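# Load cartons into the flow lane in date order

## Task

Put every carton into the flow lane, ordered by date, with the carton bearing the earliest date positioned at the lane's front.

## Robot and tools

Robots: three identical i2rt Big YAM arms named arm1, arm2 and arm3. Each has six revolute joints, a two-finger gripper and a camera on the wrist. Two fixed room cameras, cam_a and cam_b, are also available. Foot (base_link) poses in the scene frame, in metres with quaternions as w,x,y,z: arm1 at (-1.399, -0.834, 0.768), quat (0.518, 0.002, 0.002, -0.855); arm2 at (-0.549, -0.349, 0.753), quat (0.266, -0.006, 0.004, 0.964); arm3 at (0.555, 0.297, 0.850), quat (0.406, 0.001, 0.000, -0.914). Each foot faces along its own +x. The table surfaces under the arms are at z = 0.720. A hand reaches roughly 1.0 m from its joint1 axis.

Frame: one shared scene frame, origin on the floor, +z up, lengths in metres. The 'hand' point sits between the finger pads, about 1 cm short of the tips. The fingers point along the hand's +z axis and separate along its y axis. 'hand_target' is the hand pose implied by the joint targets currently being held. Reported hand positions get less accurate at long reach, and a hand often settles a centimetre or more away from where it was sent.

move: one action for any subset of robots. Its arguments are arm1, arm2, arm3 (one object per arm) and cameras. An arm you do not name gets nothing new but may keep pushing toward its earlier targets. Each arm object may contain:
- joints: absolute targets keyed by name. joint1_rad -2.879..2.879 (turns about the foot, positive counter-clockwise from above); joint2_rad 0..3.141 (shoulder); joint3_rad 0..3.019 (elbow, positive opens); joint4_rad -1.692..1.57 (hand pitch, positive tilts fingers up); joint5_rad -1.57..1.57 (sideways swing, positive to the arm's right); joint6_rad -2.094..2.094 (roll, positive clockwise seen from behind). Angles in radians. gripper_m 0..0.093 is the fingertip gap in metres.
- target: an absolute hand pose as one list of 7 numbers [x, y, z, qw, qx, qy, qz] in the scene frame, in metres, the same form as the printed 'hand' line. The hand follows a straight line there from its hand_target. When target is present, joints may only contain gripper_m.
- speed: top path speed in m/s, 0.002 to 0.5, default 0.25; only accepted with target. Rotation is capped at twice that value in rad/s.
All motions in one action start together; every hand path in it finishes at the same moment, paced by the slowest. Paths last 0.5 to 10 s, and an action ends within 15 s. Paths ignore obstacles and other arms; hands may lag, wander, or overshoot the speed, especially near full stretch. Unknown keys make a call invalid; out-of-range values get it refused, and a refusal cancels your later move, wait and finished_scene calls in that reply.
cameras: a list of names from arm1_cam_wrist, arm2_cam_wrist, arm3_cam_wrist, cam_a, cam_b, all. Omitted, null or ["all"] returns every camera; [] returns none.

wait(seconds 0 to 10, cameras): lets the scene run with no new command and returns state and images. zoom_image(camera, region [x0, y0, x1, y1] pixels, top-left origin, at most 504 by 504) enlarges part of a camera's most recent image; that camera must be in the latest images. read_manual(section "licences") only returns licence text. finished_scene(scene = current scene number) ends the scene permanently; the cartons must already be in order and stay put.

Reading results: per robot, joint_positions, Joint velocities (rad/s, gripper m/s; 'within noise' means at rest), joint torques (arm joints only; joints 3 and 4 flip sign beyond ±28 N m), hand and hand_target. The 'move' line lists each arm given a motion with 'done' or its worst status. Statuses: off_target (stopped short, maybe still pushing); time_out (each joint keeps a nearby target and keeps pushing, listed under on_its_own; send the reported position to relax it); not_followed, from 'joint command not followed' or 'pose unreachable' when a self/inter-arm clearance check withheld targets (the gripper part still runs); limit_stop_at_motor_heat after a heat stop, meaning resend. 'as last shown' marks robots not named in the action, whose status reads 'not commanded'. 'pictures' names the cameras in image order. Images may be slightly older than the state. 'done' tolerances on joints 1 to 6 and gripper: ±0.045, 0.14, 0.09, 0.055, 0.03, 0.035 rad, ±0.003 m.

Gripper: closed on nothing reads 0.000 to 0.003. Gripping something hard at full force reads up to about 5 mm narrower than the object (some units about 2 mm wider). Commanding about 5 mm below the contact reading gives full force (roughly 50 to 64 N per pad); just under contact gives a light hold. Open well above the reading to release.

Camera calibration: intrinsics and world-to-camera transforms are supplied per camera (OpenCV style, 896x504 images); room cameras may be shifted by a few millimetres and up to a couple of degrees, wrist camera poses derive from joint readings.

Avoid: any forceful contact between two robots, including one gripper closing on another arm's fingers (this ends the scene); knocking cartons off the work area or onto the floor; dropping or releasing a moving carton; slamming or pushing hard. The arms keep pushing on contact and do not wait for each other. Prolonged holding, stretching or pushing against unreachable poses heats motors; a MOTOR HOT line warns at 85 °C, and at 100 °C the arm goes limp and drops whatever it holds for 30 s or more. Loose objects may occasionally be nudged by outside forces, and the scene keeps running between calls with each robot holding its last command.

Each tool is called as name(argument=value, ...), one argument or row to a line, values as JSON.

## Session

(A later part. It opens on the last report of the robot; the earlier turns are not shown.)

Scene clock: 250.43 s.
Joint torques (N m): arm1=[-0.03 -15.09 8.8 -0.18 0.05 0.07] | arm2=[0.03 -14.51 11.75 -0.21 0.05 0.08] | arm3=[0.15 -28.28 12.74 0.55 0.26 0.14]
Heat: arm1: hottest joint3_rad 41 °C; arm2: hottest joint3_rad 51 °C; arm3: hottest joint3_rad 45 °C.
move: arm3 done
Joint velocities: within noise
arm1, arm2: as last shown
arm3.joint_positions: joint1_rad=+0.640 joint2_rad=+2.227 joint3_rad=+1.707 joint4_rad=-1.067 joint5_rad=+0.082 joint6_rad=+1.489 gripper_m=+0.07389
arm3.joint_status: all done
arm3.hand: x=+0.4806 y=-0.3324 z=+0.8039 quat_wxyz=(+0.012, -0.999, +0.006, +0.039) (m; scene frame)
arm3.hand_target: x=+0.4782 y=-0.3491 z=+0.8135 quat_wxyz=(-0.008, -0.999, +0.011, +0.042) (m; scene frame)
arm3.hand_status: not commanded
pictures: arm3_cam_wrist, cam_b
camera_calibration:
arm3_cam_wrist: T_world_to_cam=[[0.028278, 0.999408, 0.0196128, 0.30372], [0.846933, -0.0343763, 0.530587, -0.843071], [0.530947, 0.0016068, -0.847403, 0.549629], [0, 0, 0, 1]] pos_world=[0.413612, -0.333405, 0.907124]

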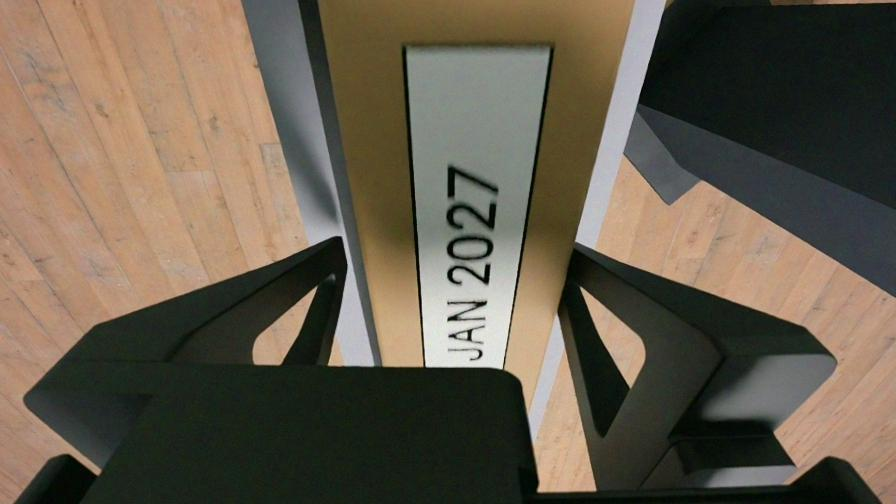

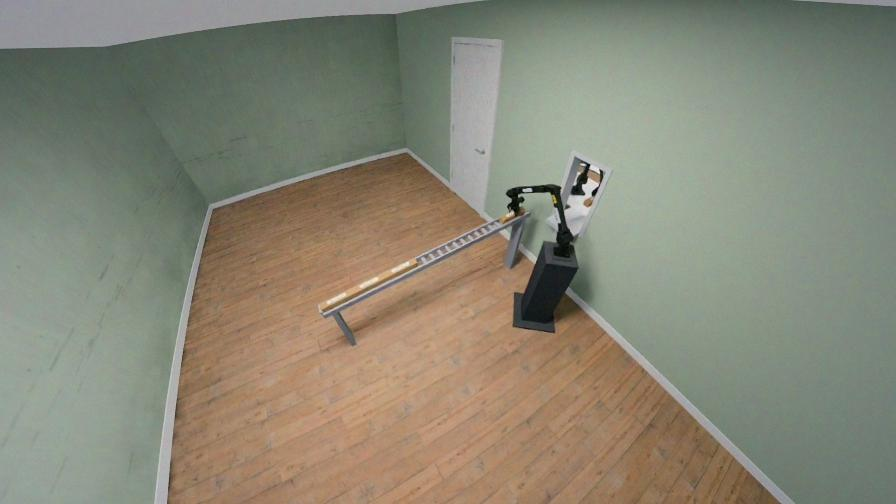

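move(
  arm2={"target": [0.003, 0, 0.88, 0, 0, 1, 0], "speed": 0.2},
  arm3={"target": [0.478, -0.34, 0.93, 0, 1, 0, 0], "speed": 0.18},
  cameras=["arm3_cam_wrist"],
)

move(
  arm2={"target": [0.003, 0, 0.746, 0, 0, 1, 0], "speed": 0.12},
  cameras=["arm2_cam_wrist", "cam_b"],
)

move(
  arm2={"joints": {"gripper_m": 0.093}},
  cameras=[],
)

move(
  arm2={"target": [0.0, 0, 0.90, 0, 0, 1, 0], "speed": 0.25},
  cameras=["arm2_cam_wrist"],
)

move(
  arm2={"target": [-0.3, 0, 0.91, 0, 0, 1, 0], "speed": 0.35},
  arm3={"target": [0.33, 0, 0.95, 0, 1, 0, 0], "speed": 0.35},
  cameras=["cam_b"],
)

move(
  arm2={"joints": {"joint1_rad": 1.0, "joint2_rad": 1.294, "joint3_rad": 1.06, "joint4_rad": -1.336, "joint5_rad": 0, "joint6_rad": -0.08}},
  arm3={"target": [0.0, -0.008, 0.83, 0, 0.99991, -0.01309, 0], "speed": 0.25},
  cameras=["arm2_cam_wrist", "arm3_cam_wrist"],
)

Scene clock: 264.23 s.
Joint torques (N m): arm1=[0.03 -15.09 8.8 -0.17 0.04 0.07] | arm2=[-0.26 -20.72 15.92 -0.27 -0.03 -0.11] | arm3=[-0.91 -27.81 14.04 -0.05 0.01 -0.03]
Heat: arm1: hottest joint3_rad 41 °C; arm2: hottest joint3_rad 53 °C; arm3: hottest joint3_rad 46 °C.
move: arm2 off_target; arm3 off_target
Joint velocities: within noise
arm1: as last shown
arm2.joint_positions: joint1_rad=-2.044 joint2_rad=+2.097 joint3_rad=+1.888 joint4_rad=-1.429 joint5_rad=-0.013 joint6_rad=+0.569 gripper_m=+0.06079
arm2.joint_status: not commanded
arm2.hand: x=-0.0179 y=-0.0141 z=+0.8534 quat_wxyz=(+0.027, -0.006, -0.999, +0.018) (m; scene frame)
arm2.hand_target: x=+0.0010 y=-0.0014 z=+0.8805 quat_wxyz=(-0.001, +0.000, -1.000, +0.000) (m; scene frame)
arm2.hand_status: off_target (0.037 m and 3.8 deg from the pose sent, 0.281 m and 2.8 deg at the start)
arm3.joint_positions: joint1_rad=+0.628 joint2_rad=+2.099 joint3_rad=+1.803 joint4_rad=-1.304 joint5_rad=+0.005 joint6_rad=+1.461 gripper_m=+0.07394
arm3.joint_status: not commanded
arm3.hand: x=+0.4860 y=-0.3284 z=+0.9161 quat_wxyz=(+0.015, -1.000, -0.001, +0.000) (m; scene frame)
arm3.hand_target: x=+0.4781 y=-0.3394 z=+0.9302 quat_wxyz=(+0.000, -1.000, +0.000, +0.000) (m; scene frame)
arm3.hand_status: off_target (0.020 m and 1.7 deg from the pose sent, 0.126 m and 4.7 deg at the start)
pictures: arm3_cam_wrist
camera_calibration:
arm3_cam_wrist: T_world_to_cam=[[0.0129825, 0.999546, 0.0271765, 0.297946], [0.803035, -0.0266167, 0.595337, -0.94261], [0.59579, 0.0140947, -0.803017, 0.573678], [0, 0, 0, 1]] pos_world=[0.411289, -0.330986, 1.01375]

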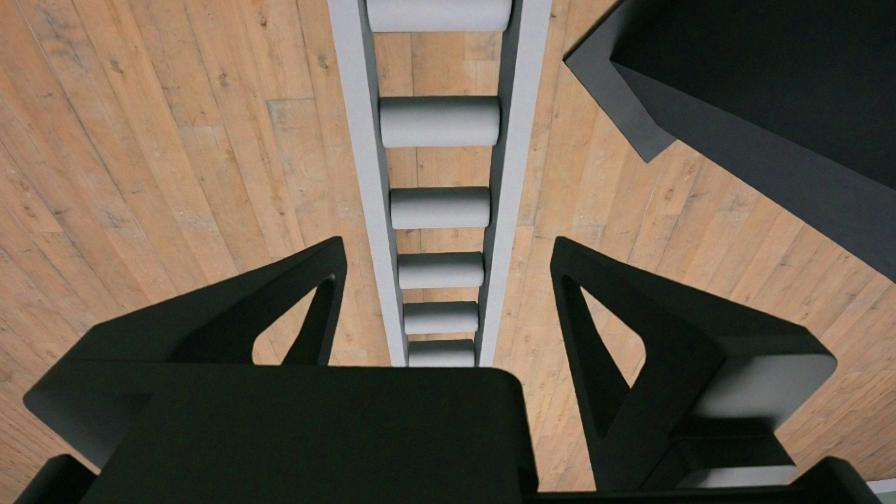

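Scene clock: 265.97 s.
Joint torques (N m): arm1=[0.15 -15.09 8.8 -0.17 0.05 0.07] | arm2=[-0.03 -19.31 7.79 1.28 0.08 -0.09] | arm3=[-0.91 -27.99 14.08 -0.06 0.02 -0.02]
Heat: arm1: hottest joint3_rad 41 °C; arm2: hottest joint3_rad 53 °C; arm3: hottest joint3_rad 46 °C.
move: arm2 off_target
Joint velocities: within noise
arm1, arm3: as last shown
arm2.joint_positions: joint1_rad=-2.044 joint2_rad=+2.189 joint3_rad=+1.816 joint4_rad=-1.178 joint5_rad=-0.016 joint6_rad=+0.569 gripper_m=+0.06079
arm2.joint_status: not commanded
arm2.hand: x=+0.0077 y=+0.0010 z=+0.7691 quat_wxyz=(-0.009, -0.006, -1.000, -0.006) (m; scene frame)
arm2.hand_target: x=+0.0026 y=-0.0004 z=+0.7466 quat_wxyz=(+0.000, +0.000, -1.000, +0.000) (m; scene frame)
arm2.hand_status: off_target (0.024 m and 1.4 deg from the pose sent, 0.110 m and 3.8 deg at the start)
pictures: arm2_cam_wrist, cam_b
camera_calibration:
arm2_cam_wrist: T_world_to_cam=[[-0.00671819, -0.999977, 0.0000950795, -0.00102887], [-0.834723, 0.00566031, 0.550641, -0.409075], [-0.550629, 0.00361995, -0.834742, 0.769097], [0, 0, 0, 1]] pos_world=[0.0820167, -0.00149745, 0.867251]

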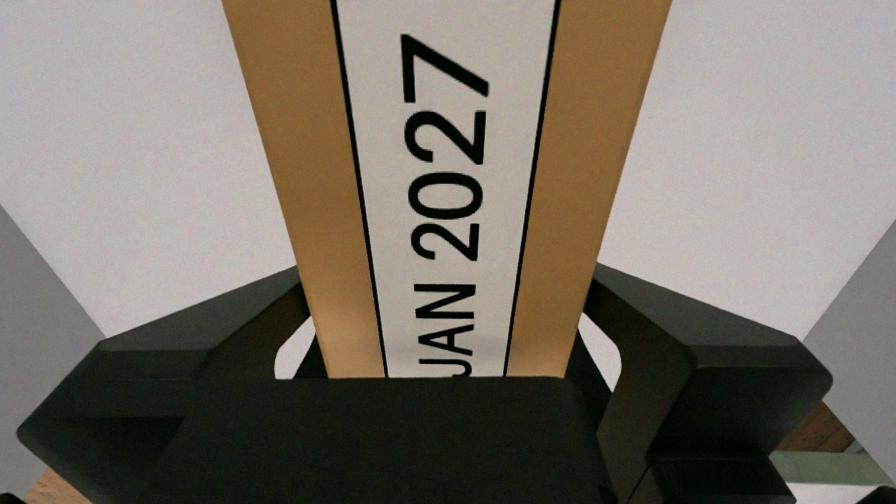

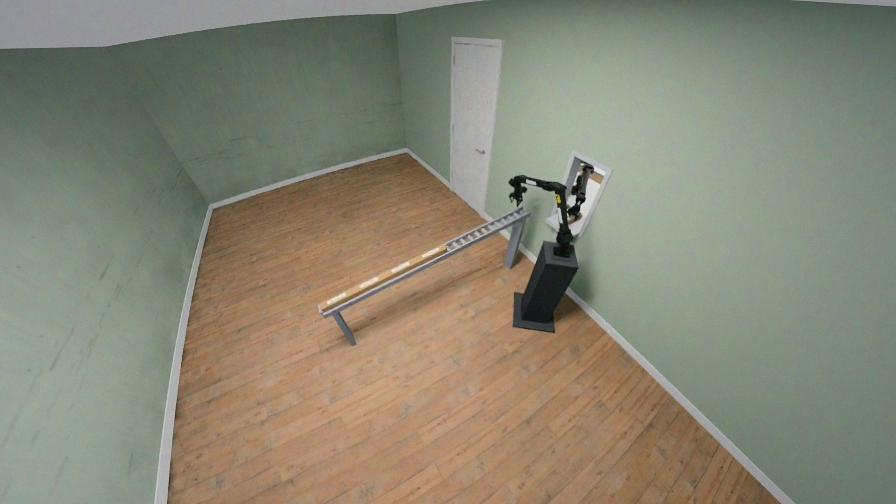

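Scene clock: 266.60 s.
Joint torques (N m): arm1=[0.09 -15.15 8.8 -0.17 0.04 0.07] | arm2=[-0.03 -19.43 7.9 0.8 0.08 -0.1] | arm3=[-0.67 -28.1 14.06 -0.06 0.02 -0.02]
Heat: arm1: hottest joint3_rad 41 °C; arm2: hottest joint3_rad 52 °C; arm3: hottest joint3_rad 47 °C.
move: arm2 done
Joint velocities: within noise
arm1.joint_positions: joint1_rad=+0.909 joint2_rad=+1.508 joint3_rad=+1.399 joint4_rad=-1.441 joint5_rad=+0.001 joint6_rad=-0.003 gripper_m=+0.09294
arm1.joint_status: not commanded
arm1.hand: x=-1.2129 y=-1.2455 z=+0.9911 quat_wxyz=(-0.008, -0.540, -0.842, +0.003) (m; scene frame)
arm1.hand_target: x=-1.2174 y=-1.2446 z=+0.9949 quat_wxyz=(-0.008, -0.545, -0.839, +0.003) (m; scene frame)
arm1.hand_status: not commanded
arm2.joint_positions: joint1_rad=-2.044 joint2_rad=+2.189 joint3_rad=+1.816 joint4_rad=-1.166 joint5_rad=-0.016 joint6_rad=+0.569 gripper_m=+0.09285
arm2.joint_status: all done
arm2.hand: x=+0.0101 y=+0.0025 z=+0.7689 quat_wxyz=(-0.014, -0.005, -1.000, -0.009) (m; scene frame)
arm2.hand_target: x=+0.0026 y=-0.0004 z=+0.7464 quat_wxyz=(+0.000, +0.000, -1.000, +0.000) (m; scene frame)
arm2.hand_status: not commanded
arm3: as last shown
arm3.hand_target: x=+0.4781 y=-0.3395 z=+0.9302 quat_wxyz=(+0.000, -1.000, +0.000, +0.000) (m; scene frame)
pictures: none
No camera images: "cameras" was empty.

Scene clock: 268.13 s.
Joint torques (N m): arm1=[0.03 -15.09 8.79 -0.16 0.05 0.07] | arm2=[-0.09 -18.32 14.08 -0.16 0.09 -0.1] | arm3=[-0.79 -28.04 14.02 -0.05 0.04 -0.03]
Heat: arm1: hottest joint3_rad 41 °C; arm2: hottest joint3_rad 52 °C; arm3: hottest joint3_rad 47 °C.
move: arm2 off_target
Joint velocities: within noise
arm1, arm3: as last shown
arm2.joint_positions: joint1_rad=-2.044 joint2_rad=+2.066 joint3_rad=+1.952 joint4_rad=-1.475 joint5_rad=-0.017 joint6_rad=+0.569 gripper_m=+0.09295
arm2.joint_status: not commanded
arm2.hand: x=-0.0114 y=-0.0086 z=+0.8960 quat_wxyz=(+0.008, -0.006, -1.000, +0.004) (m; scene frame)
arm2.hand_target: x=-0.0005 y=-0.0004 z=+0.9001 quat_wxyz=(-0.001, +0.000, -1.000, +0.000) (m; scene frame)
arm2.hand_status: off_target (0.015 m and 1.2 deg from the pose sent, 0.131 m and 2.0 deg at the start)
pictures: arm2_cam_wrist
camera_calibration:
arm2_cam_wrist: T_world_to_cam=[[-0.00649571, -0.999763, 0.020801, -0.0293103], [-0.815785, 0.0173282, 0.578096, -0.519131], [-0.578319, -0.013214, -0.815704, 0.847073], [0, 0, 0, 1]] pos_world=[0.0661886, -0.00911451, 0.991678]

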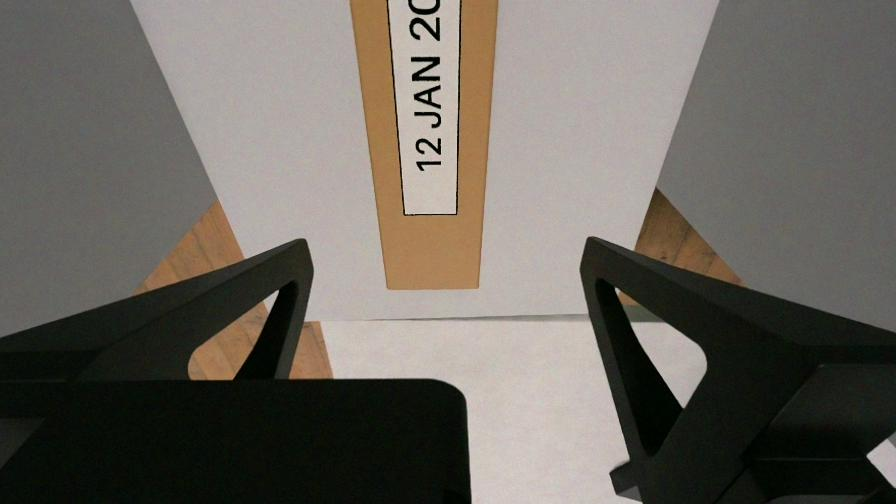

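Scene clock: 270.33 s.
Joint torques (N m): arm1=[0.03 -15.09 8.81 -0.18 0.04 0.07] | arm2=[0.15 -11.34 8.1 0.73 0.11 0.09] | arm3=[-0.62 -14.39 9.4 0.73 0 -0.04]
Heat: arm1: hottest joint3_rad 41 °C; arm2: hottest joint3_rad 52 °C; arm3: hottest joint3_rad 47 °C.
move: arm2 done; arm3 done
Joint velocities: within noise
arm1: as last shown
arm2.joint_positions: joint1_rad=-1.664 joint2_rad=+1.495 joint3_rad=+1.225 joint4_rad=-1.288 joint5_rad=-0.016 joint6_rad=+0.930 gripper_m=+0.09295
arm2.joint_status: not commanded
arm2.hand: x=-0.2967 y=+0.0028 z=+0.9170 quat_wxyz=(-0.002, +0.004, -1.000, -0.004) (m; scene frame)
arm2.hand_target: x=-0.3000 y=+0.0000 z=+0.9101 quat_wxyz=(+0.000, +0.000, -1.000, +0.000) (m; scene frame)
arm2.hand_status: done (0.008 m and 0.7 deg from the pose sent, 0.289 m and 1.2 deg at the start)
arm3.joint_positions: joint1_rad=+0.099 joint2_rad=+1.416 joint3_rad=+0.960 joint4_rad=-1.122 joint5_rad=+0.005 joint6_rad=+0.936 gripper_m=+0.07394
arm3.joint_status: not commanded
arm3.hand: x=+0.3327 y=-0.0010 z=+0.9507 quat_wxyz=(+0.004, -1.000, +0.000, -0.001) (m; scene frame)
arm3.hand_target: x=+0.3299 y=+0.0001 z=+0.9501 quat_wxyz=(+0.000, -1.000, +0.000, +0.000) (m; scene frame)
arm3.hand_status: done (0.003 m and 0.5 deg from the pose sent, 0.365 m and 1.7 deg at the start)
pictures: cam_b

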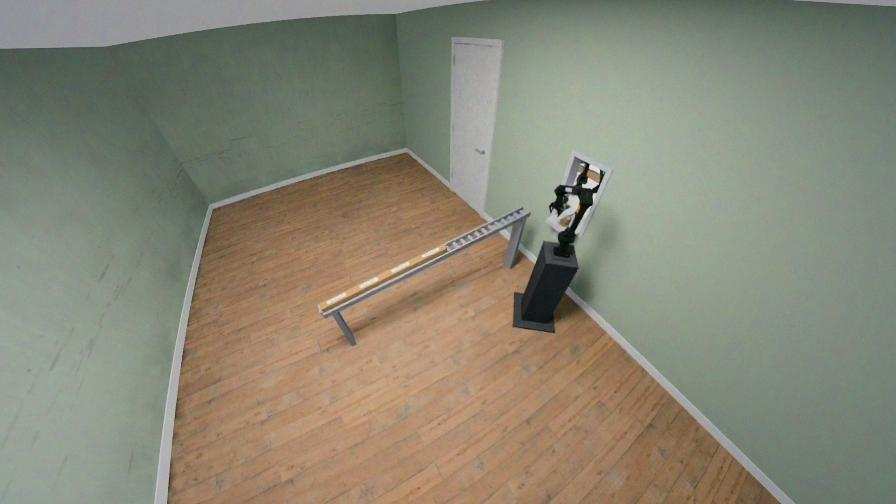

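Scene clock: 272.77 s.
Joint torques (N m): arm1=[0.09 -15.15 8.8 -0.17 0.05 0.07] | arm2=[0.44 -8.12 8.02 0.02 0 -0.11] | arm3=[-0.21 -24.82 13.33 -0.03 -0.01 -0.04]
Heat: arm1: hottest joint3_rad 41 °C; arm2: hottest joint3_rad 52 °C; arm3: hottest joint3_rad 47 °C.
move: arm2 done; arm3 off_target
Joint velocities: within noise
arm1: as last shown
arm2.joint_positions: joint1_rad=+0.993 joint2_rad=+1.295 joint3_rad=+1.083 joint4_rad=-1.328 joint5_rad=-0.001 joint6_rad=-0.070 gripper_m=+0.09301
arm2.joint_status: all done
arm2.hand: x=-0.8786 y=-0.5067 z=+0.9391 quat_wxyz=(+0.010, +0.966, +0.259, -0.012) (m; scene frame)
arm2.hand_target: x=-0.8689 y=-0.5046 z=+0.9307 quat_wxyz=(+0.007, +0.964, +0.267, +0.003) (m; scene frame)
arm2.hand_status: not commanded
arm3.joint_positions: joint1_rad=-0.329 joint2_rad=+2.144 joint3_rad=+1.657 joint4_rad=-1.079 joint5_rad=+0.003 joint6_rad=+0.539 gripper_m=+0.07394
arm3.joint_status: not commanded
arm3.hand: x=+0.0094 y=-0.0042 z=+0.8359 quat_wxyz=(+0.000, -1.000, +0.016, +0.002) (m; scene frame)
arm3.hand_target: x=+0.0003 y=-0.0078 z=+0.8301 quat_wxyz=(+0.000, -1.000, +0.013, +0.001) (m; scene frame)
arm3.hand_status: off_target (0.012 m and 0.4 deg from the pose sent, 0.354 m and 1.6 deg at the start)
pictures: arm2_cam_wrist, arm3_cam_wrist
camera_calibration:
arm2_cam_wrist: T_world_to_cam=[[-0.503931, 0.863744, -0.000352398, -0.00672454], [0.726108, 0.423852, 0.541402, 0.352324], [0.467782, 0.272574, -0.840763, 1.46164], [0, 0, 0, 1]] pos_world=[-0.942946, -0.541931, 1.03815]
arm3_cam_wrist: T_world_to_cam=[[0.0481829, 0.998836, -0.00219501, 0.00641133], [0.804513, -0.0375063, 0.59275, -0.501344], [0.591978, -0.0303264, -0.805383, 0.7906], [0, 0, 0, 1]] pos_world=[-0.0649887, -0.00123145, 0.933922]

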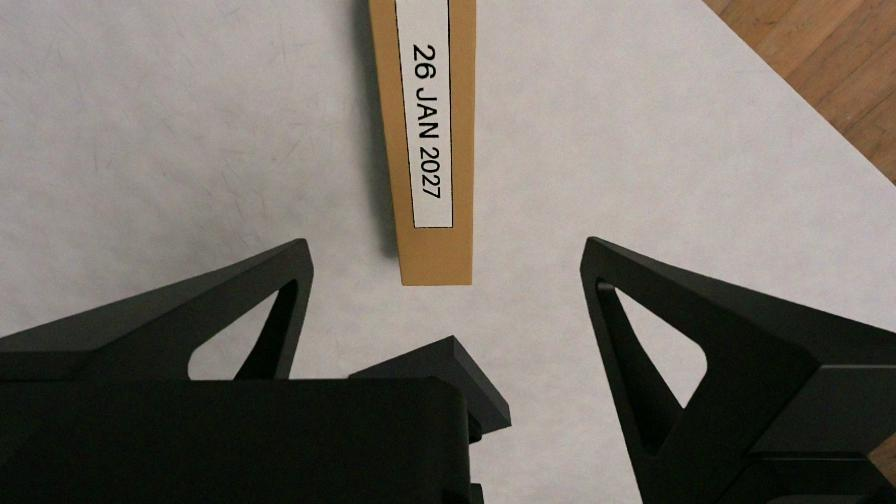

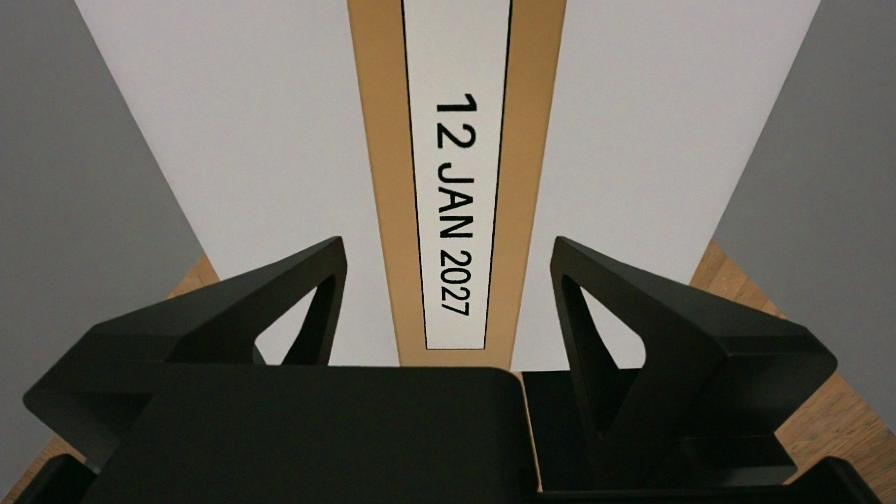

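move(
  arm2={"target": [-0.8486, -0.5098, 0.742, 0, 0.9622, 0.2723, 0], "speed": 0.18},
  arm3={"joints": {"gripper_m": 0.093}, "target": [0.005, -0.0035, 0.79, 0, 0.99991, -0.01309, 0], "speed": 0.1},
  cameras=["arm2_cam_wrist", "arm3_cam_wrist"],
)

Scene clock: 284.33 s.
Joint torques (N m): arm1=[0.09 -15.09 8.83 -0.17 0.04 0.07] | arm2=[0.73 -7.65 6.32 0.81 0.05 0.1] | arm3=[-0.15 -25 9.26 0.9 -0.02 -0.04]
Heat: arm1: hottest joint3_rad 41 °C; arm2: hottest joint3_rad 51 °C; arm3: hottest joint3_rad 47 °C.
move: arm2 done; arm3 off_target
Joint velocities: within noise
arm1: as last shown
arm2.joint_positions: joint1_rad=+1.028 joint2_rad=+1.518 joint3_rad=+0.737 joint4_rad=-0.773 joint5_rad=+0.013 joint6_rad=-0.063 gripper_m=+0.09301
arm2.joint_status: not commanded
arm2.hand: x=-0.8547 y=-0.5090 z=+0.7497 quat_wxyz=(+0.002, +0.962, +0.272, -0.007) (m; scene frame)
arm2.hand_target: x=-0.8484 y=-0.5096 z=+0.7422 quat_wxyz=(+0.000, +0.962, +0.272, +0.000) (m; scene frame)
arm2.hand_status: done (0.010 m and 0.8 deg from the pose sent, 0.199 m and 2.4 deg at the start)
arm3.joint_positions: joint1_rad=-0.329 joint2_rad=+2.181 joint3_rad=+1.650 joint4_rad=-1.012 joint5_rad=+0.003 joint6_rad=+0.537 gripper_m=+0.09291
arm3.joint_status: all done
arm3.hand: x=+0.0028 y=-0.0079 z=+0.8118 quat_wxyz=(-0.006, -1.000, +0.015, +0.012) (m; scene frame)
arm3.hand_target: x=+0.0056 y=-0.0032 z=+0.7904 quat_wxyz=(+0.000, -1.000, +0.013, +0.000) (m; scene frame)
arm3.hand_status: off_target (0.022 m and 1.5 deg from the pose sent, 0.046 m and 0.4 deg at the start)
pictures: arm2_cam_wrist, arm3_cam_wrist
camera_calibration:
arm2_cam_wrist: T_world_to_cam=[[-0.528095, 0.849098, 0.012202, -0.0303168], [0.710923, 0.434207, 0.553221, 0.421832], [0.46444, 0.300828, -0.832945, 1.29739], [0, 0, 0, 1]] pos_world=[-0.91846, -0.547711, 0.847659]
arm3_cam_wrist: T_world_to_cam=[[0.0456922, 0.998851, -0.0144318, 0.020352], [0.816485, -0.0290185, 0.576637, -0.468781], [0.575556, -0.0381311, -0.816873, 0.784301], [0, 0, 0, 1]] pos_world=[-0.0695859, -0.00402564, 0.911285]

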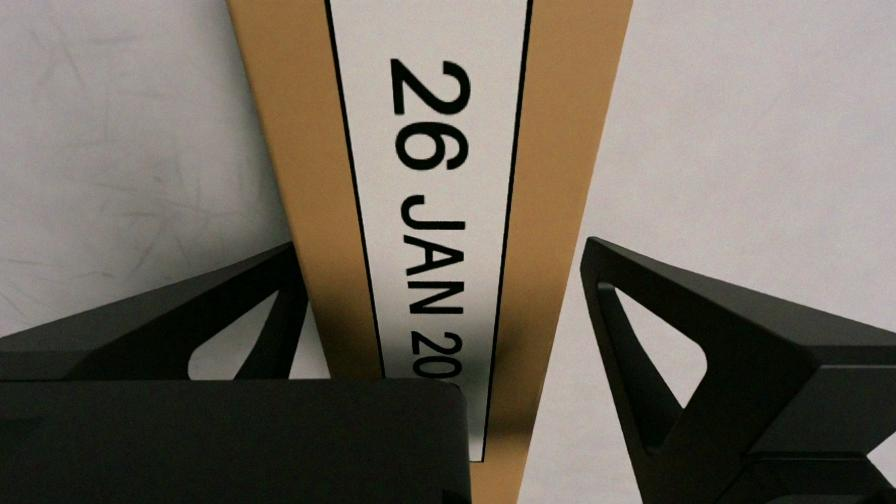

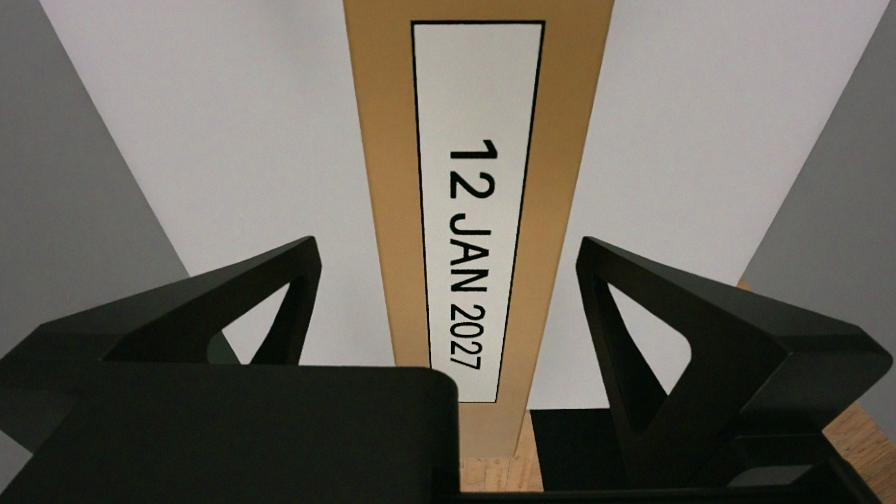

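move(
  arm2={"joints": {"gripper_m": 0.056}},
  arm3={"target": [0.009, 0.004, 0.777, 0, 0.99991, -0.01309, 0], "speed": 0.1},
  cameras=["arm3_cam_wrist"],
)

move(
  arm2={"target": [-0.851, -0.511, 0.93, 0, 0.9622, 0.2723, 0], "speed": 0.18},
  cameras=["arm2_cam_wrist"],
)

Scene clock: 290.60 s.
Joint torques (N m): arm1=[0.15 -15.03 8.8 -0.17 0.04 0.07] | arm2=[0.5 -7.65 6.32 0.79 0.06 0.08] | arm3=[-0.73 -24.76 8.98 0.81 -0.02 -0.03]
Heat: arm1: hottest joint3_rad 41 °C; arm2: hottest joint3_rad 50 °C; arm3: hottest joint3_rad 46 °C.
move: arm2 off_target; arm3 off_target
Joint velocities: within noise
arm1: as last shown
arm2.joint_positions: joint1_rad=+1.031 joint2_rad=+1.518 joint3_rad=+0.737 joint4_rad=-0.772 joint5_rad=+0.012 joint6_rad=-0.062 gripper_m=+0.06079
arm2.joint_status: gripper_m off_target (ended at +0.06081, target +0.05600)
arm2.hand: x=-0.8543 y=-0.5100 z=+0.7497 quat_wxyz=(+0.003, +0.962, +0.273, -0.007) (m; scene frame)
arm2.hand_target: x=-0.8484 y=-0.5096 z=+0.7422 quat_wxyz=(+0.000, +0.962, +0.272, +0.000) (m; scene frame)
arm2.hand_status: not commanded
arm3.joint_positions: joint1_rad=-0.330 joint2_rad=+2.183 joint3_rad=+1.616 joint4_rad=-0.975 joint5_rad=+0.003 joint6_rad=+0.530 gripper_m=+0.09291
arm3.joint_status: not commanded
arm3.hand: x=+0.0080 y=-0.0044 z=+0.7993 quat_wxyz=(-0.006, -1.000, +0.012, +0.012) (m; scene frame)
arm3.hand_target: x=+0.0097 y=+0.0041 z=+0.7776 quat_wxyz=(+0.000, -1.000, +0.013, +0.000) (m; scene frame)
arm3.hand_status: off_target (0.024 m and 1.6 deg from the pose sent, 0.037 m and 1.5 deg at the start)
pictures: arm3_cam_wrist
camera_calibration:
arm3_cam_wrist: T_world_to_cam=[[0.039222, 0.999121, -0.0147902, 0.0168297], [0.817267, -0.0235597, 0.575778, -0.464982], [0.574923, -0.0346707, -0.817472, 0.771656], [0, 0, 0, 1]] pos_world=[-0.0642895, -0.00101581, 0.898783]

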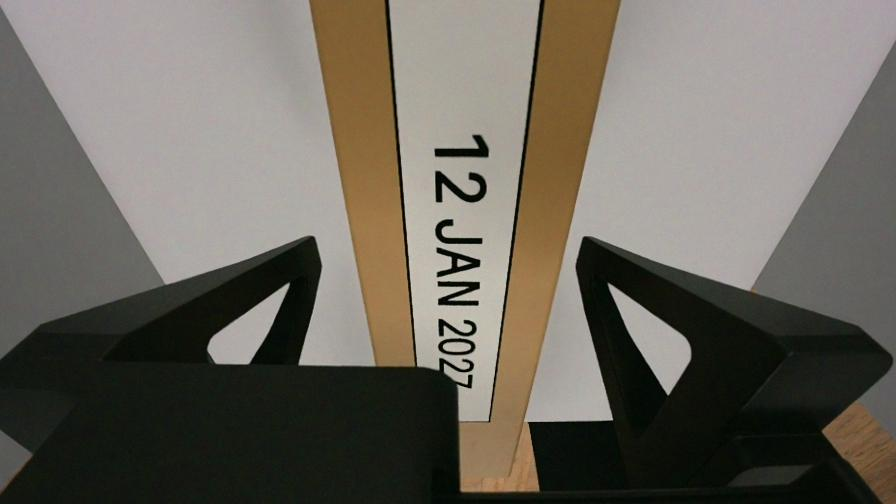

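Scene clock: 292.47 s.
Joint torques (N m): arm1=[0.09 -15.15 8.8 -0.16 0.04 0.07] | arm2=[0.73 -7.82 15.51 -0.28 -0.01 0.09] | arm3=[-0.91 -24.7 8.99 0.8 -0.01 -0.04]
Heat: arm1: hottest joint3_rad 41 °C; arm2: hottest joint3_rad 51 °C; arm3: hottest joint3_rad 46 °C.
move: arm2 off_target
Joint velocities: within noise
arm1, arm3: as last shown
arm2.joint_positions: joint1_rad=+1.036 joint2_rad=+1.262 joint3_rad=+0.942 joint4_rad=-1.327 joint5_rad=+0.013 joint6_rad=-0.056 gripper_m=+0.06079
arm2.joint_status: not commanded
arm2.hand: x=-0.8286 y=-0.4951 z=+0.8988 quat_wxyz=(-0.008, +0.961, +0.273, +0.038) (m; scene frame)
arm2.hand_target: x=-0.8491 y=-0.5099 z=+0.9301 quat_wxyz=(+0.001, +0.962, +0.272, +0.000) (m; scene frame)
arm2.hand_status: off_target (0.042 m and 4.5 deg from the pose sent, 0.180 m and 0.9 deg at the start)
arm3.joint_positions: joint1_rad=-0.330 joint2_rad=+2.183 joint3_rad=+1.616 joint4_rad=-0.974 joint5_rad=+0.003 joint6_rad=+0.529 gripper_m=+0.09291
arm3.hand: x=+0.0079 y=-0.0045 z=+0.7993 quat_wxyz=(-0.006, -1.000, +0.012, +0.013) (m; scene frame)
pictures: arm2_cam_wrist
camera_calibration:
arm2_cam_wrist: T_world_to_cam=[[-0.530049, 0.847941, 0.00669563, -0.0273263], [0.662056, 0.408893, 0.628083, 0.194411], [0.52984, 0.337348, -0.778117, 1.42835], [0, 0, 0, 1]] pos_world=[-0.899994, -0.538175, 0.989504]

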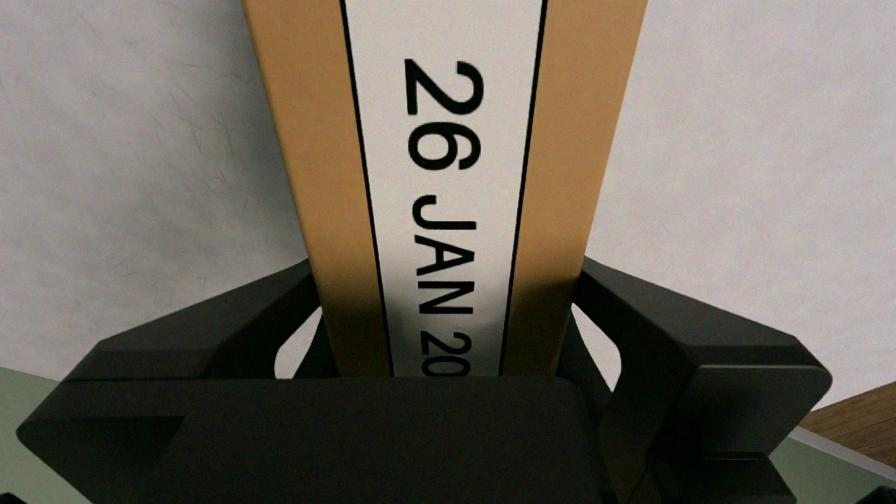

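move(
  arm3={"joints": {"gripper_m": 0.053}},
  cameras=[],
)

move(
  arm3={"target": [0.006, 0.0, 0.94, 0, 1, 0, 0], "speed": 0.18},
  cameras=["arm3_cam_wrist"],
)

move(
  arm2={"joints": {"joint1_rad": -1.68, "joint2_rad": 1.562, "joint3_rad": 1.337, "joint4_rad": -1.346, "joint5_rad": 0, "joint6_rad": 0.92}},
  arm3={"target": [0.33, 0, 0.96, 0, 1, 0, 0], "speed": 0.3},
  cameras=[],
)

move(
  arm3={"target": [0.477, -0.35, 0.885, 0.012, 0.9989, -0.011, -0.042], "speed": 0.3},
  cameras=["arm3_cam_wrist", "arm2_cam_wrist"],
)

move(
  arm3={"target": [0.477, -0.353, 0.862, 0.01, 0.9989, -0.011, -0.042], "speed": 0.12},
  cameras=["arm3_cam_wrist"],
)

Scene clock: 300.20 s.
Joint torques (N m): arm1=[0.03 -15.09 8.79 -0.17 0.04 0.07] | arm2=[0.79 -7.82 15.49 -0.24 -0.01 0.09] | arm3=[-0.79 -24.88 9.07 0.83 -0.01 -0.04]
Heat: arm1: hottest joint3_rad 41 °C; arm2: hottest joint3_rad 51 °C; arm3: hottest joint3_rad 45 °C.
move: arm3 off_target
Joint velocities: within noise
arm1: as last shown
arm2.joint_positions: joint1_rad=+1.036 joint2_rad=+1.262 joint3_rad=+0.942 joint4_rad=-1.327 joint5_rad=+0.013 joint6_rad=-0.055 gripper_m=+0.06079
arm2.joint_status: not commanded
arm2.hand: x=-0.8284 y=-0.4952 z=+0.8989 quat_wxyz=(-0.008, +0.961, +0.273, +0.039) (m; scene frame)
arm2.hand_target: x=-0.8491 y=-0.5100 z=+0.9301 quat_wxyz=(+0.001, +0.962, +0.272, +0.000) (m; scene frame)
arm2.hand_status: not commanded
arm3.joint_positions: joint1_rad=-0.332 joint2_rad=+2.183 joint3_rad=+1.616 joint4_rad=-0.974 joint5_rad=+0.003 joint6_rad=+0.529 gripper_m=+0.05834
arm3.joint_status: gripper_m off_target (ended at +0.05837, target +0.05300)
arm3.hand: x=+0.0077 y=-0.0034 z=+0.7990 quat_wxyz=(-0.006, -1.000, +0.012, +0.012) (m; scene frame)
arm3.hand_target: x=+0.0097 y=+0.0041 z=+0.7776 quat_wxyz=(+0.000, -1.000, +0.013, +0.000) (m; scene frame)
arm3.hand_status: not commanded
pictures: none
No camera images: "cameras" was empty.

Scene clock: 302.00 s.
Joint torques (N m): arm1=[0.09 -15.09 8.79 -0.18 0.05 0.07] | arm2=[0.79 -7.88 15.5 -0.24 -0.01 0.09] | arm3=[-0.32 -27.69 15.16 -0.12 0 -0.03]
Heat: arm1: hottest joint3_rad 41 °C; arm2: hottest joint3_rad 51 °C; arm3: hottest joint3_rad 45 °C.
move: arm3 off_target
Joint velocities: within noise
arm1.joint_positions: joint1_rad=+0.909 joint2_rad=+1.508 joint3_rad=+1.399 joint4_rad=-1.441 joint5_rad=+0.001 joint6_rad=-0.003 gripper_m=+0.09294
arm1.joint_status: not commanded
arm1.hand: x=-1.2129 y=-1.2455 z=+0.9911 quat_wxyz=(-0.008, -0.540, -0.842, +0.003) (m; scene frame)
arm1.hand_target: x=-1.2174 y=-1.2446 z=+0.9949 quat_wxyz=(-0.008, -0.545, -0.839, +0.003) (m; scene frame)
arm1.hand_status: not commanded
arm2: as last shown
arm3.joint_positions: joint1_rad=-0.332 joint2_rad=+2.047 joint3_rad=+1.721 joint4_rad=-1.291 joint5_rad=+0.003 joint6_rad=+0.507 gripper_m=+0.05834
arm3.joint_status: not commanded
arm3.hand: x=+0.0232 y=+0.0053 z=+0.9168 quat_wxyz=(+0.013, -1.000, +0.001, -0.020) (m; scene frame)
arm3.hand_target: x=+0.0070 y=+0.0005 z=+0.9402 quat_wxyz=(+0.000, -1.000, +0.000, +0.000) (m; scene frame)
arm3.hand_status: off_target (0.029 m and 2.8 deg from the pose sent, 0.141 m and 2.1 deg at the start)
pictures: arm3_cam_wrist
camera_calibration:
arm3_cam_wrist: T_world_to_cam=[[0.017524, 0.999565, 0.0237365, -0.0265418], [0.778098, -0.0285423, 0.627494, -0.591429], [0.627898, 0.0074731, -0.778259, 0.821905], [0, 0, 0, 1]] pos_world=[-0.0554183, 0.00350732, 1.0114]

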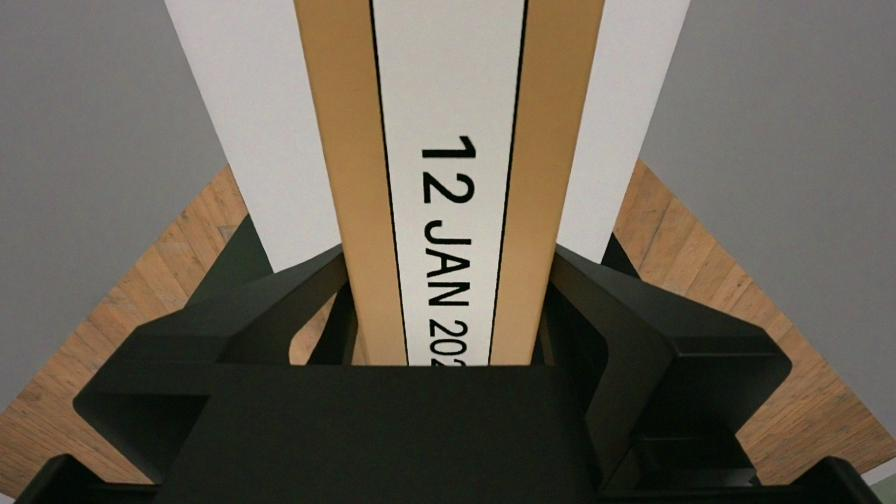

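Scene clock: 304.43 s.
Joint torques (N m): arm1=[0.03 -15.15 8.8 -0.17 0.05 0.07] | arm2=[0.09 -14.27 12.79 -0.24 0.03 0.09] | arm3=[0.73 -15.97 10.61 0.49 0.18 0.16]
Heat: arm1: hottest joint3_rad 41 °C; arm2: hottest joint3_rad 52 °C; arm3: hottest joint3_rad 45 °C.
move: arm2 done; arm3 off_target
Joint velocities: within noise
arm1: as last shown
arm2.joint_positions: joint1_rad=-1.684 joint2_rad=+1.580 joint3_rad=+1.293 joint4_rad=-1.337 joint5_rad=+0.000 joint6_rad=+0.911 gripper_m=+0.06083
arm2.joint_status: all done
arm2.hand: x=-0.2788 y=+0.0071 z=+0.9064 quat_wxyz=(+0.012, +0.004, -1.000, +0.027) (m; scene frame)
arm2.hand_target: x=-0.2729 y=+0.0182 z=+0.9300 quat_wxyz=(-0.005, +0.001, -1.000, +0.006) (m; scene frame)
arm2.hand_status: not commanded
arm3.joint_positions: joint1_rad=+0.082 joint2_rad=+1.421 joint3_rad=+0.963 joint4_rad=-1.144 joint5_rad=-0.001 joint6_rad=+0.918 gripper_m=+0.05834
arm3.joint_status: not commanded
arm3.hand: x=+0.3311 y=+0.0058 z=+0.9500 quat_wxyz=(+0.012, -1.000, +0.000, -0.011) (m; scene frame)
arm3.hand_target: x=+0.3301 y=+0.0001 z=+0.9600 quat_wxyz=(+0.000, -1.000, +0.000, +0.000) (m; scene frame)
arm3.hand_status: off_target (0.012 m and 1.9 deg from the pose sent, 0.310 m and 2.8 deg at the start)
pictures: none
No camera images: "cameras" was empty.

Scene clock: 306.83 s.
Joint torques (N m): arm1=[0.09 -15.09 8.79 -0.18 0.04 0.07] | arm2=[0.09 -14.1 12.85 -0.25 0.05 0.09] | arm3=[-0.38 -27.22 15.25 -0.08 0.29 0.16]
Heat: arm1: hottest joint3_rad 41 °C; arm2: hottest joint3_rad 53 °C; arm3: hottest joint3_rad 45 °C.
move: arm3 off_target
Joint velocities: within noise
arm1, arm2: as last shown
arm3.joint_positions: joint1_rad=+0.641 joint2_rad=+2.136 joint3_rad=+1.735 joint4_rad=-1.177 joint5_rad=+0.080 joint6_rad=+1.486 gripper_m=+0.05834
arm3.joint_status: not commanded
arm3.hand: x=+0.4812 y=-0.3303 z=+0.8696 quat_wxyz=(+0.007, -0.999, +0.004, +0.039) (m; scene frame)
arm3.hand_target: x=+0.4772 y=-0.3490 z=+0.8854 quat_wxyz=(-0.013, -0.999, +0.011, +0.042) (m; scene frame)
arm3.hand_status: off_target (0.025 m and 2.4 deg from the pose sent, 0.390 m and 6.8 deg at the start)
pictures: arm2_cam_wrist, arm3_cam_wrist
camera_calibration:
arm2_cam_wrist: T_world_to_cam=[[0.0130917, -0.997675, 0.0668894, -0.0518426], [-0.811637, 0.0284684, 0.583469, -0.747327], [-0.584016, -0.0619284, -0.809376, 0.694111], [0, 0, 0, 1]] pos_world=[-0.200507, 0.0125384, 1.00131]
arm3_cam_wrist: T_world_to_cam=[[0.0248965, 0.999638, 0.0102002, 0.310244], [0.846453, -0.0265078, 0.531804, -0.876669], [0.531882, -0.00460602, -0.846806, 0.601872], [0, 0, 0, 1]] pos_world=[0.41421, -0.330598, 0.97272]

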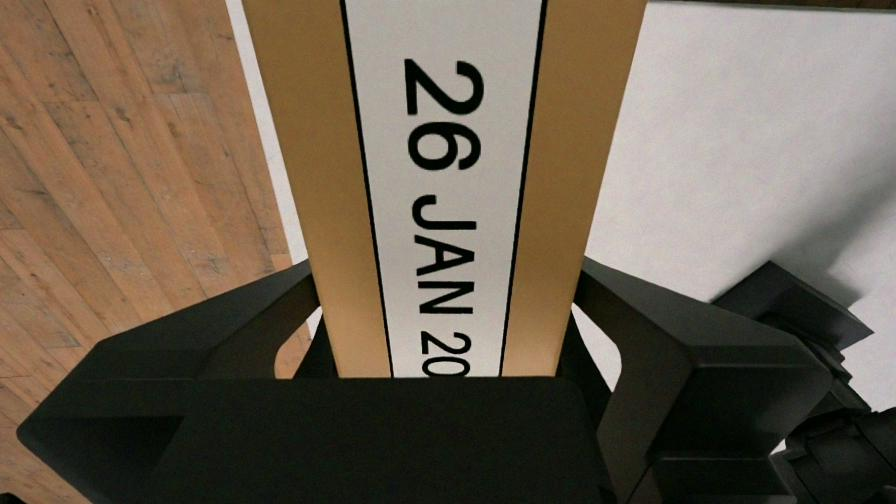

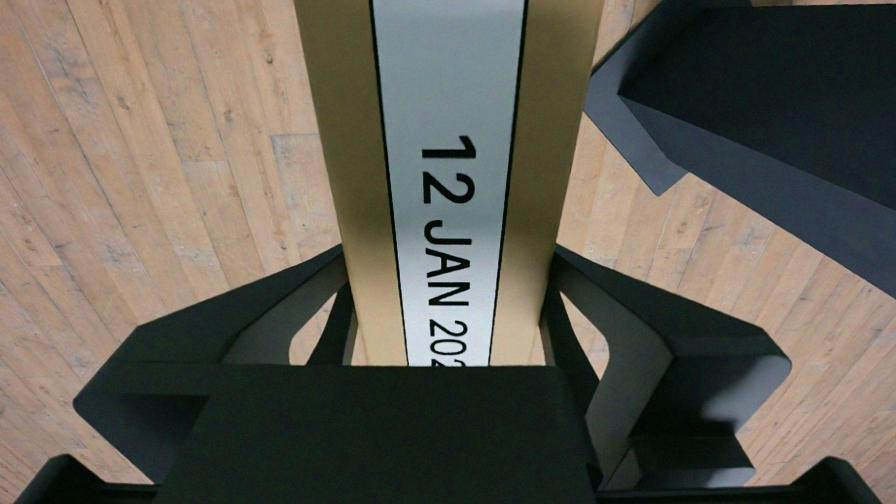

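Scene clock: 307.90 s.
Joint torques (N m): arm1=[-0.03 -15.09 8.79 -0.18 0.05 0.07] | arm2=[0.03 -14.1 12.85 -0.27 0.05 0.09] | arm3=[-0.03 -28.04 14.54 0.5 0.3 0.16]
Heat: arm1: hottest joint3_rad 41 °C; arm2: hottest joint3_rad 53 °C; arm3: hottest joint3_rad 45 °C.
move: arm3 off_target
Joint velocities: within noise
arm1, arm2: as last shown
arm3.joint_positions: joint1_rad=+0.641 joint2_rad=+2.176 joint3_rad=+1.735 joint4_rad=-1.162 joint5_rad=+0.080 joint6_rad=+1.487 gripper_m=+0.05834
arm3.joint_status: not commanded
arm3.hand: x=+0.4813 y=-0.3292 z=+0.8451 quat_wxyz=(+0.019, -0.999, +0.004, +0.038) (m; scene frame)
arm3.hand_target: x=+0.4772 y=-0.3518 z=+0.8629 quat_wxyz=(-0.010, -0.999, +0.011, +0.042) (m; scene frame)
arm3.hand_status: off_target (0.030 m and 3.5 deg from the pose sent, 0.024 m and 2.1 deg at the start)
pictures: arm3_cam_wrist
camera_calibration:
arm3_cam_wrist: T_world_to_cam=[[0.0255725, 0.999077, 0.0345005, 0.288299], [0.845425, -0.0400312, 0.532592, -0.868303], [0.533482, 0.0155479, -0.845668, 0.585965], [0, 0, 0, 1]] pos_world=[0.41411, -0.331903, 0.948037]

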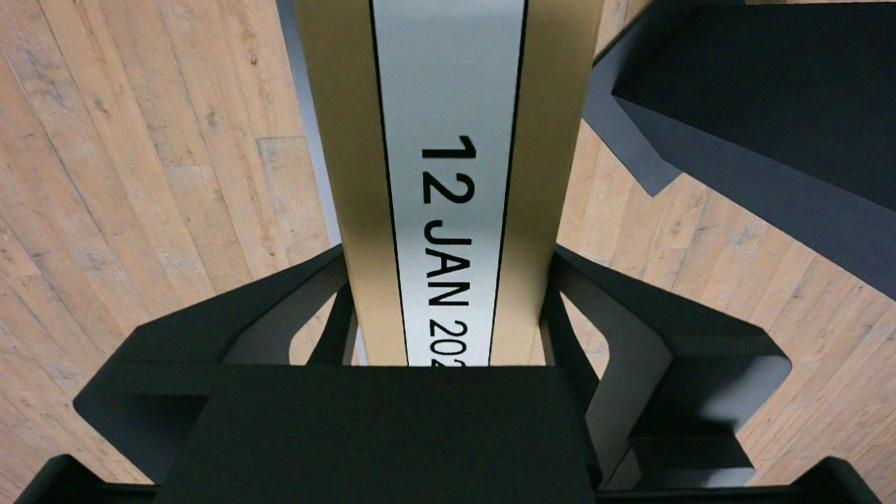

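move(
  arm3={"target": [0.477, -0.355, 0.834, 0.008, 0.9989, -0.011, -0.042], "speed": 0.1},
  cameras=["arm3_cam_wrist"],
)

Scene clock: 311.03 s.
Joint torques (N m): arm1=[0.09 -15.15 8.79 -0.18 0.04 0.07] | arm2=[0.09 -14.15 12.83 -0.25 0.05 0.08] | arm3=[-0.09 -28.92 13.59 0.54 0.31 0.15]
Heat: arm1: hottest joint3_rad 41 °C; arm2: hottest joint3_rad 54 °C; arm3: hottest joint3_rad 45 °C.
move: arm3 off_target
Joint velocities: within noise
arm1, arm2: as last shown
arm3.joint_positions: joint1_rad=+0.641 joint2_rad=+2.217 joint3_rad=+1.735 joint4_rad=-1.117 joint5_rad=+0.081 joint6_rad=+1.488 gripper_m=+0.05834
arm3.joint_status: not commanded
arm3.hand: x=+0.4808 y=-0.3340 z=+0.8198 quat_wxyz=(+0.018, -0.999, +0.005, +0.038) (m; scene frame)
arm3.hand_target: x=+0.4771 y=-0.3541 z=+0.8347 quat_wxyz=(-0.008, -0.999, +0.011, +0.042) (m; scene frame)
arm3.hand_status: off_target (0.026 m and 3.1 deg from the pose sent, 0.028 m and 3.3 deg at the start)
pictures: arm3_cam_wrist
camera_calibration:
arm3_cam_wrist: T_world_to_cam=[[0.0263008, 0.999172, 0.0310413, 0.296498], [0.845793, -0.0387942, 0.532099, -0.853999], [0.532863, 0.0122599, -0.846113, 0.564494], [0, 0, 0, 1]] pos_world=[0.413711, -0.336303, 0.922834]

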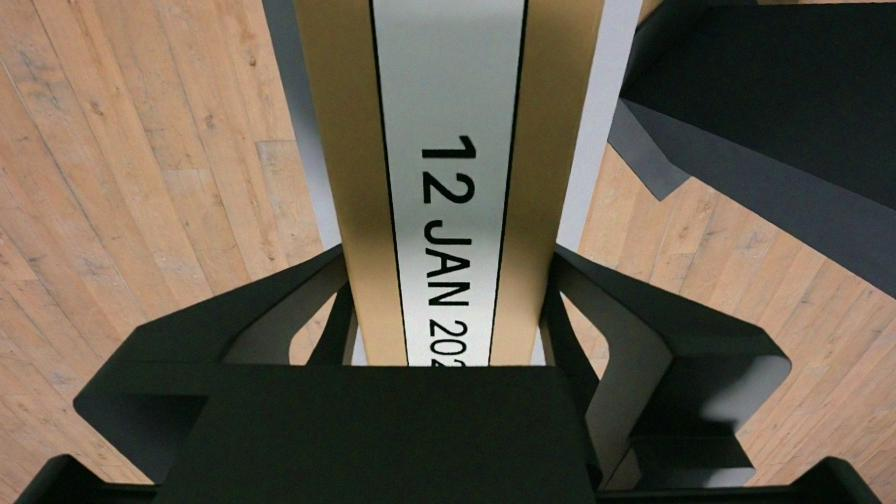

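move(
  arm3={"target": [0.477, -0.353, 0.818, 0.008, 0.9989, -0.011, -0.042], "speed": 0.08},
  cameras=["arm3_cam_wrist"],
)

Scene clock: 321.73 s.
Joint torques (N m): arm1=[0.15 -15.09 8.8 -0.16 0.04 0.07] | arm2=[0.09 -14.1 12.83 -0.25 0.05 0.09] | arm3=[0.03 -28.16 12.04 0.65 0.31 0.15]
Heat: arm1: hottest joint3_rad 41 °C; arm2: hottest joint3_rad 56 °C; arm3: hottest joint3_rad 46 °C.
move: arm3 off_target
Joint velocities: within noise
arm1, arm2: as last shown
arm3.joint_positions: joint1_rad=+0.641 joint2_rad=+2.226 joint3_rad=+1.735 joint4_rad=-1.085 joint5_rad=+0.081 joint6_rad=+1.488 gripper_m=+0.05834
arm3.joint_status: not commanded
arm3.hand: x=+0.4802 y=-0.3403 z=+0.8138 quat_wxyz=(+0.006, -0.999, +0.005, +0.039) (m; scene frame)
arm3.hand_target: x=+0.4771 y=-0.3526 z=+0.8182 quat_wxyz=(-0.008, -0.999, +0.011, +0.042) (m; scene frame)
arm3.hand_status: off_target (0.014 m and 1.8 deg from the pose sent, 0.020 m and 3.1 deg at the start)
pictures: arm3_cam_wrist
camera_calibration:
arm3_cam_wrist: T_world_to_cam=[[0.0264131, 0.999617, 0.00828613, 0.321655], [0.846915, -0.0267803, 0.531054, -0.846138], [0.531073, -0.00700915, -0.847297, 0.555103], [0, 0, 0, 1]] pos_world=[0.413311, -0.3403, 0.917017]

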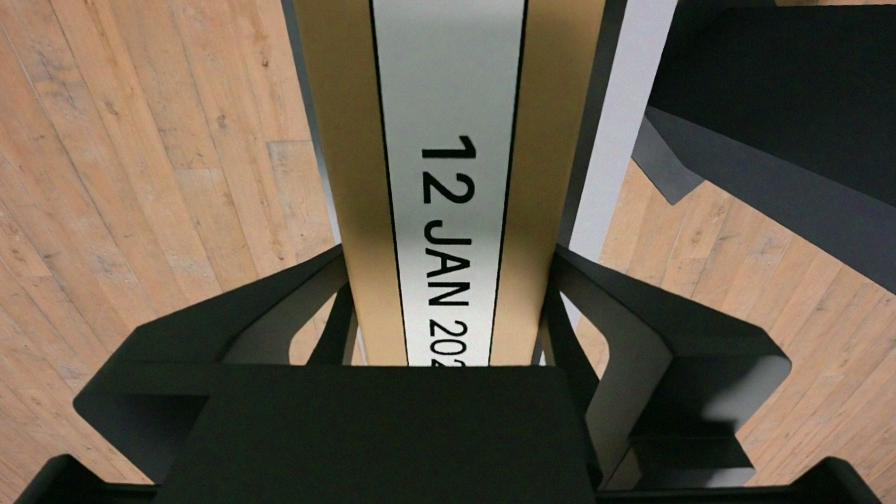

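move(
  arm3={"target": [0.477, -0.341, 0.82, 0.008, 0.9989, -0.011, -0.042], "speed": 0.08},
  cameras=["arm3_cam_wrist"],
)

Scene clock: 328.60 s.
Joint torques (N m): arm1=[0.09 -15.09 8.81 -0.18 0.04 0.07] | arm2=[0.09 -14.1 12.85 -0.25 0.05 0.08] | arm3=[-0.15 -30.45 9.32 0.53 0.13 0.13]
Heat: arm1: hottest joint3_rad 41 °C; arm2: hottest joint3_rad 57 °C; arm3: hottest joint3_rad 46 °C.
move: arm3 off_target
Joint velocities: within noise
arm1, arm2: as last shown
arm3.joint_positions: joint1_rad=+0.641 joint2_rad=+2.224 joint3_rad=+1.712 joint4_rad=-1.062 joint5_rad=+0.085 joint6_rad=+1.488 gripper_m=+0.05834
arm3.joint_status: not commanded
arm3.hand: x=+0.4798 y=-0.3367 z=+0.8077 quat_wxyz=(+0.005, -0.999, +0.005, +0.041) (m; scene frame)
arm3.hand_target: x=+0.4771 y=-0.3410 z=+0.8200 quat_wxyz=(-0.008, -0.999, +0.011, +0.042) (m; scene frame)
arm3.hand_status: off_target (0.013 m and 1.6 deg from the pose sent, 0.007 m and 1.8 deg at the start)
pictures: arm3_cam_wrist
camera_calibration:
arm3_cam_wrist: T_world_to_cam=[[0.0264452, 0.999635, 0.00546543, 0.320364], [0.849499, -0.0253546, 0.526981, -0.839964], [0.526928, -0.00929323, -0.849859, 0.55352], [0, 0, 0, 1]] pos_world=[0.413412, -0.3364, 0.911308]

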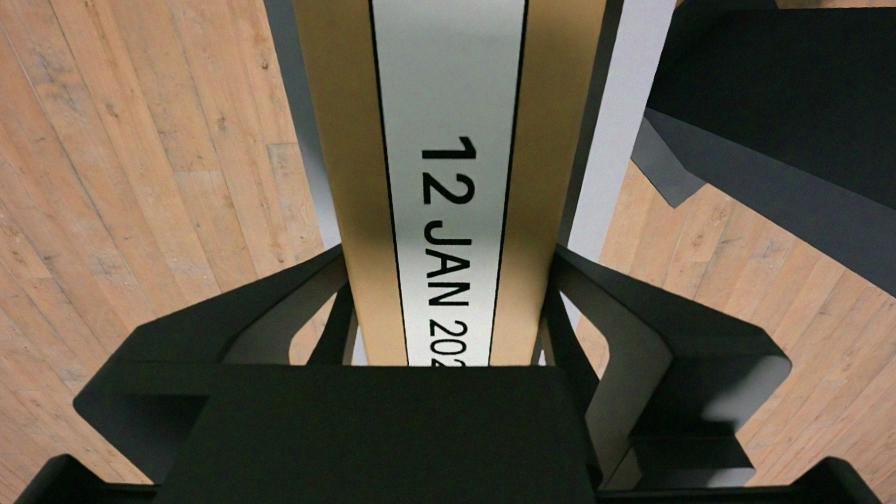

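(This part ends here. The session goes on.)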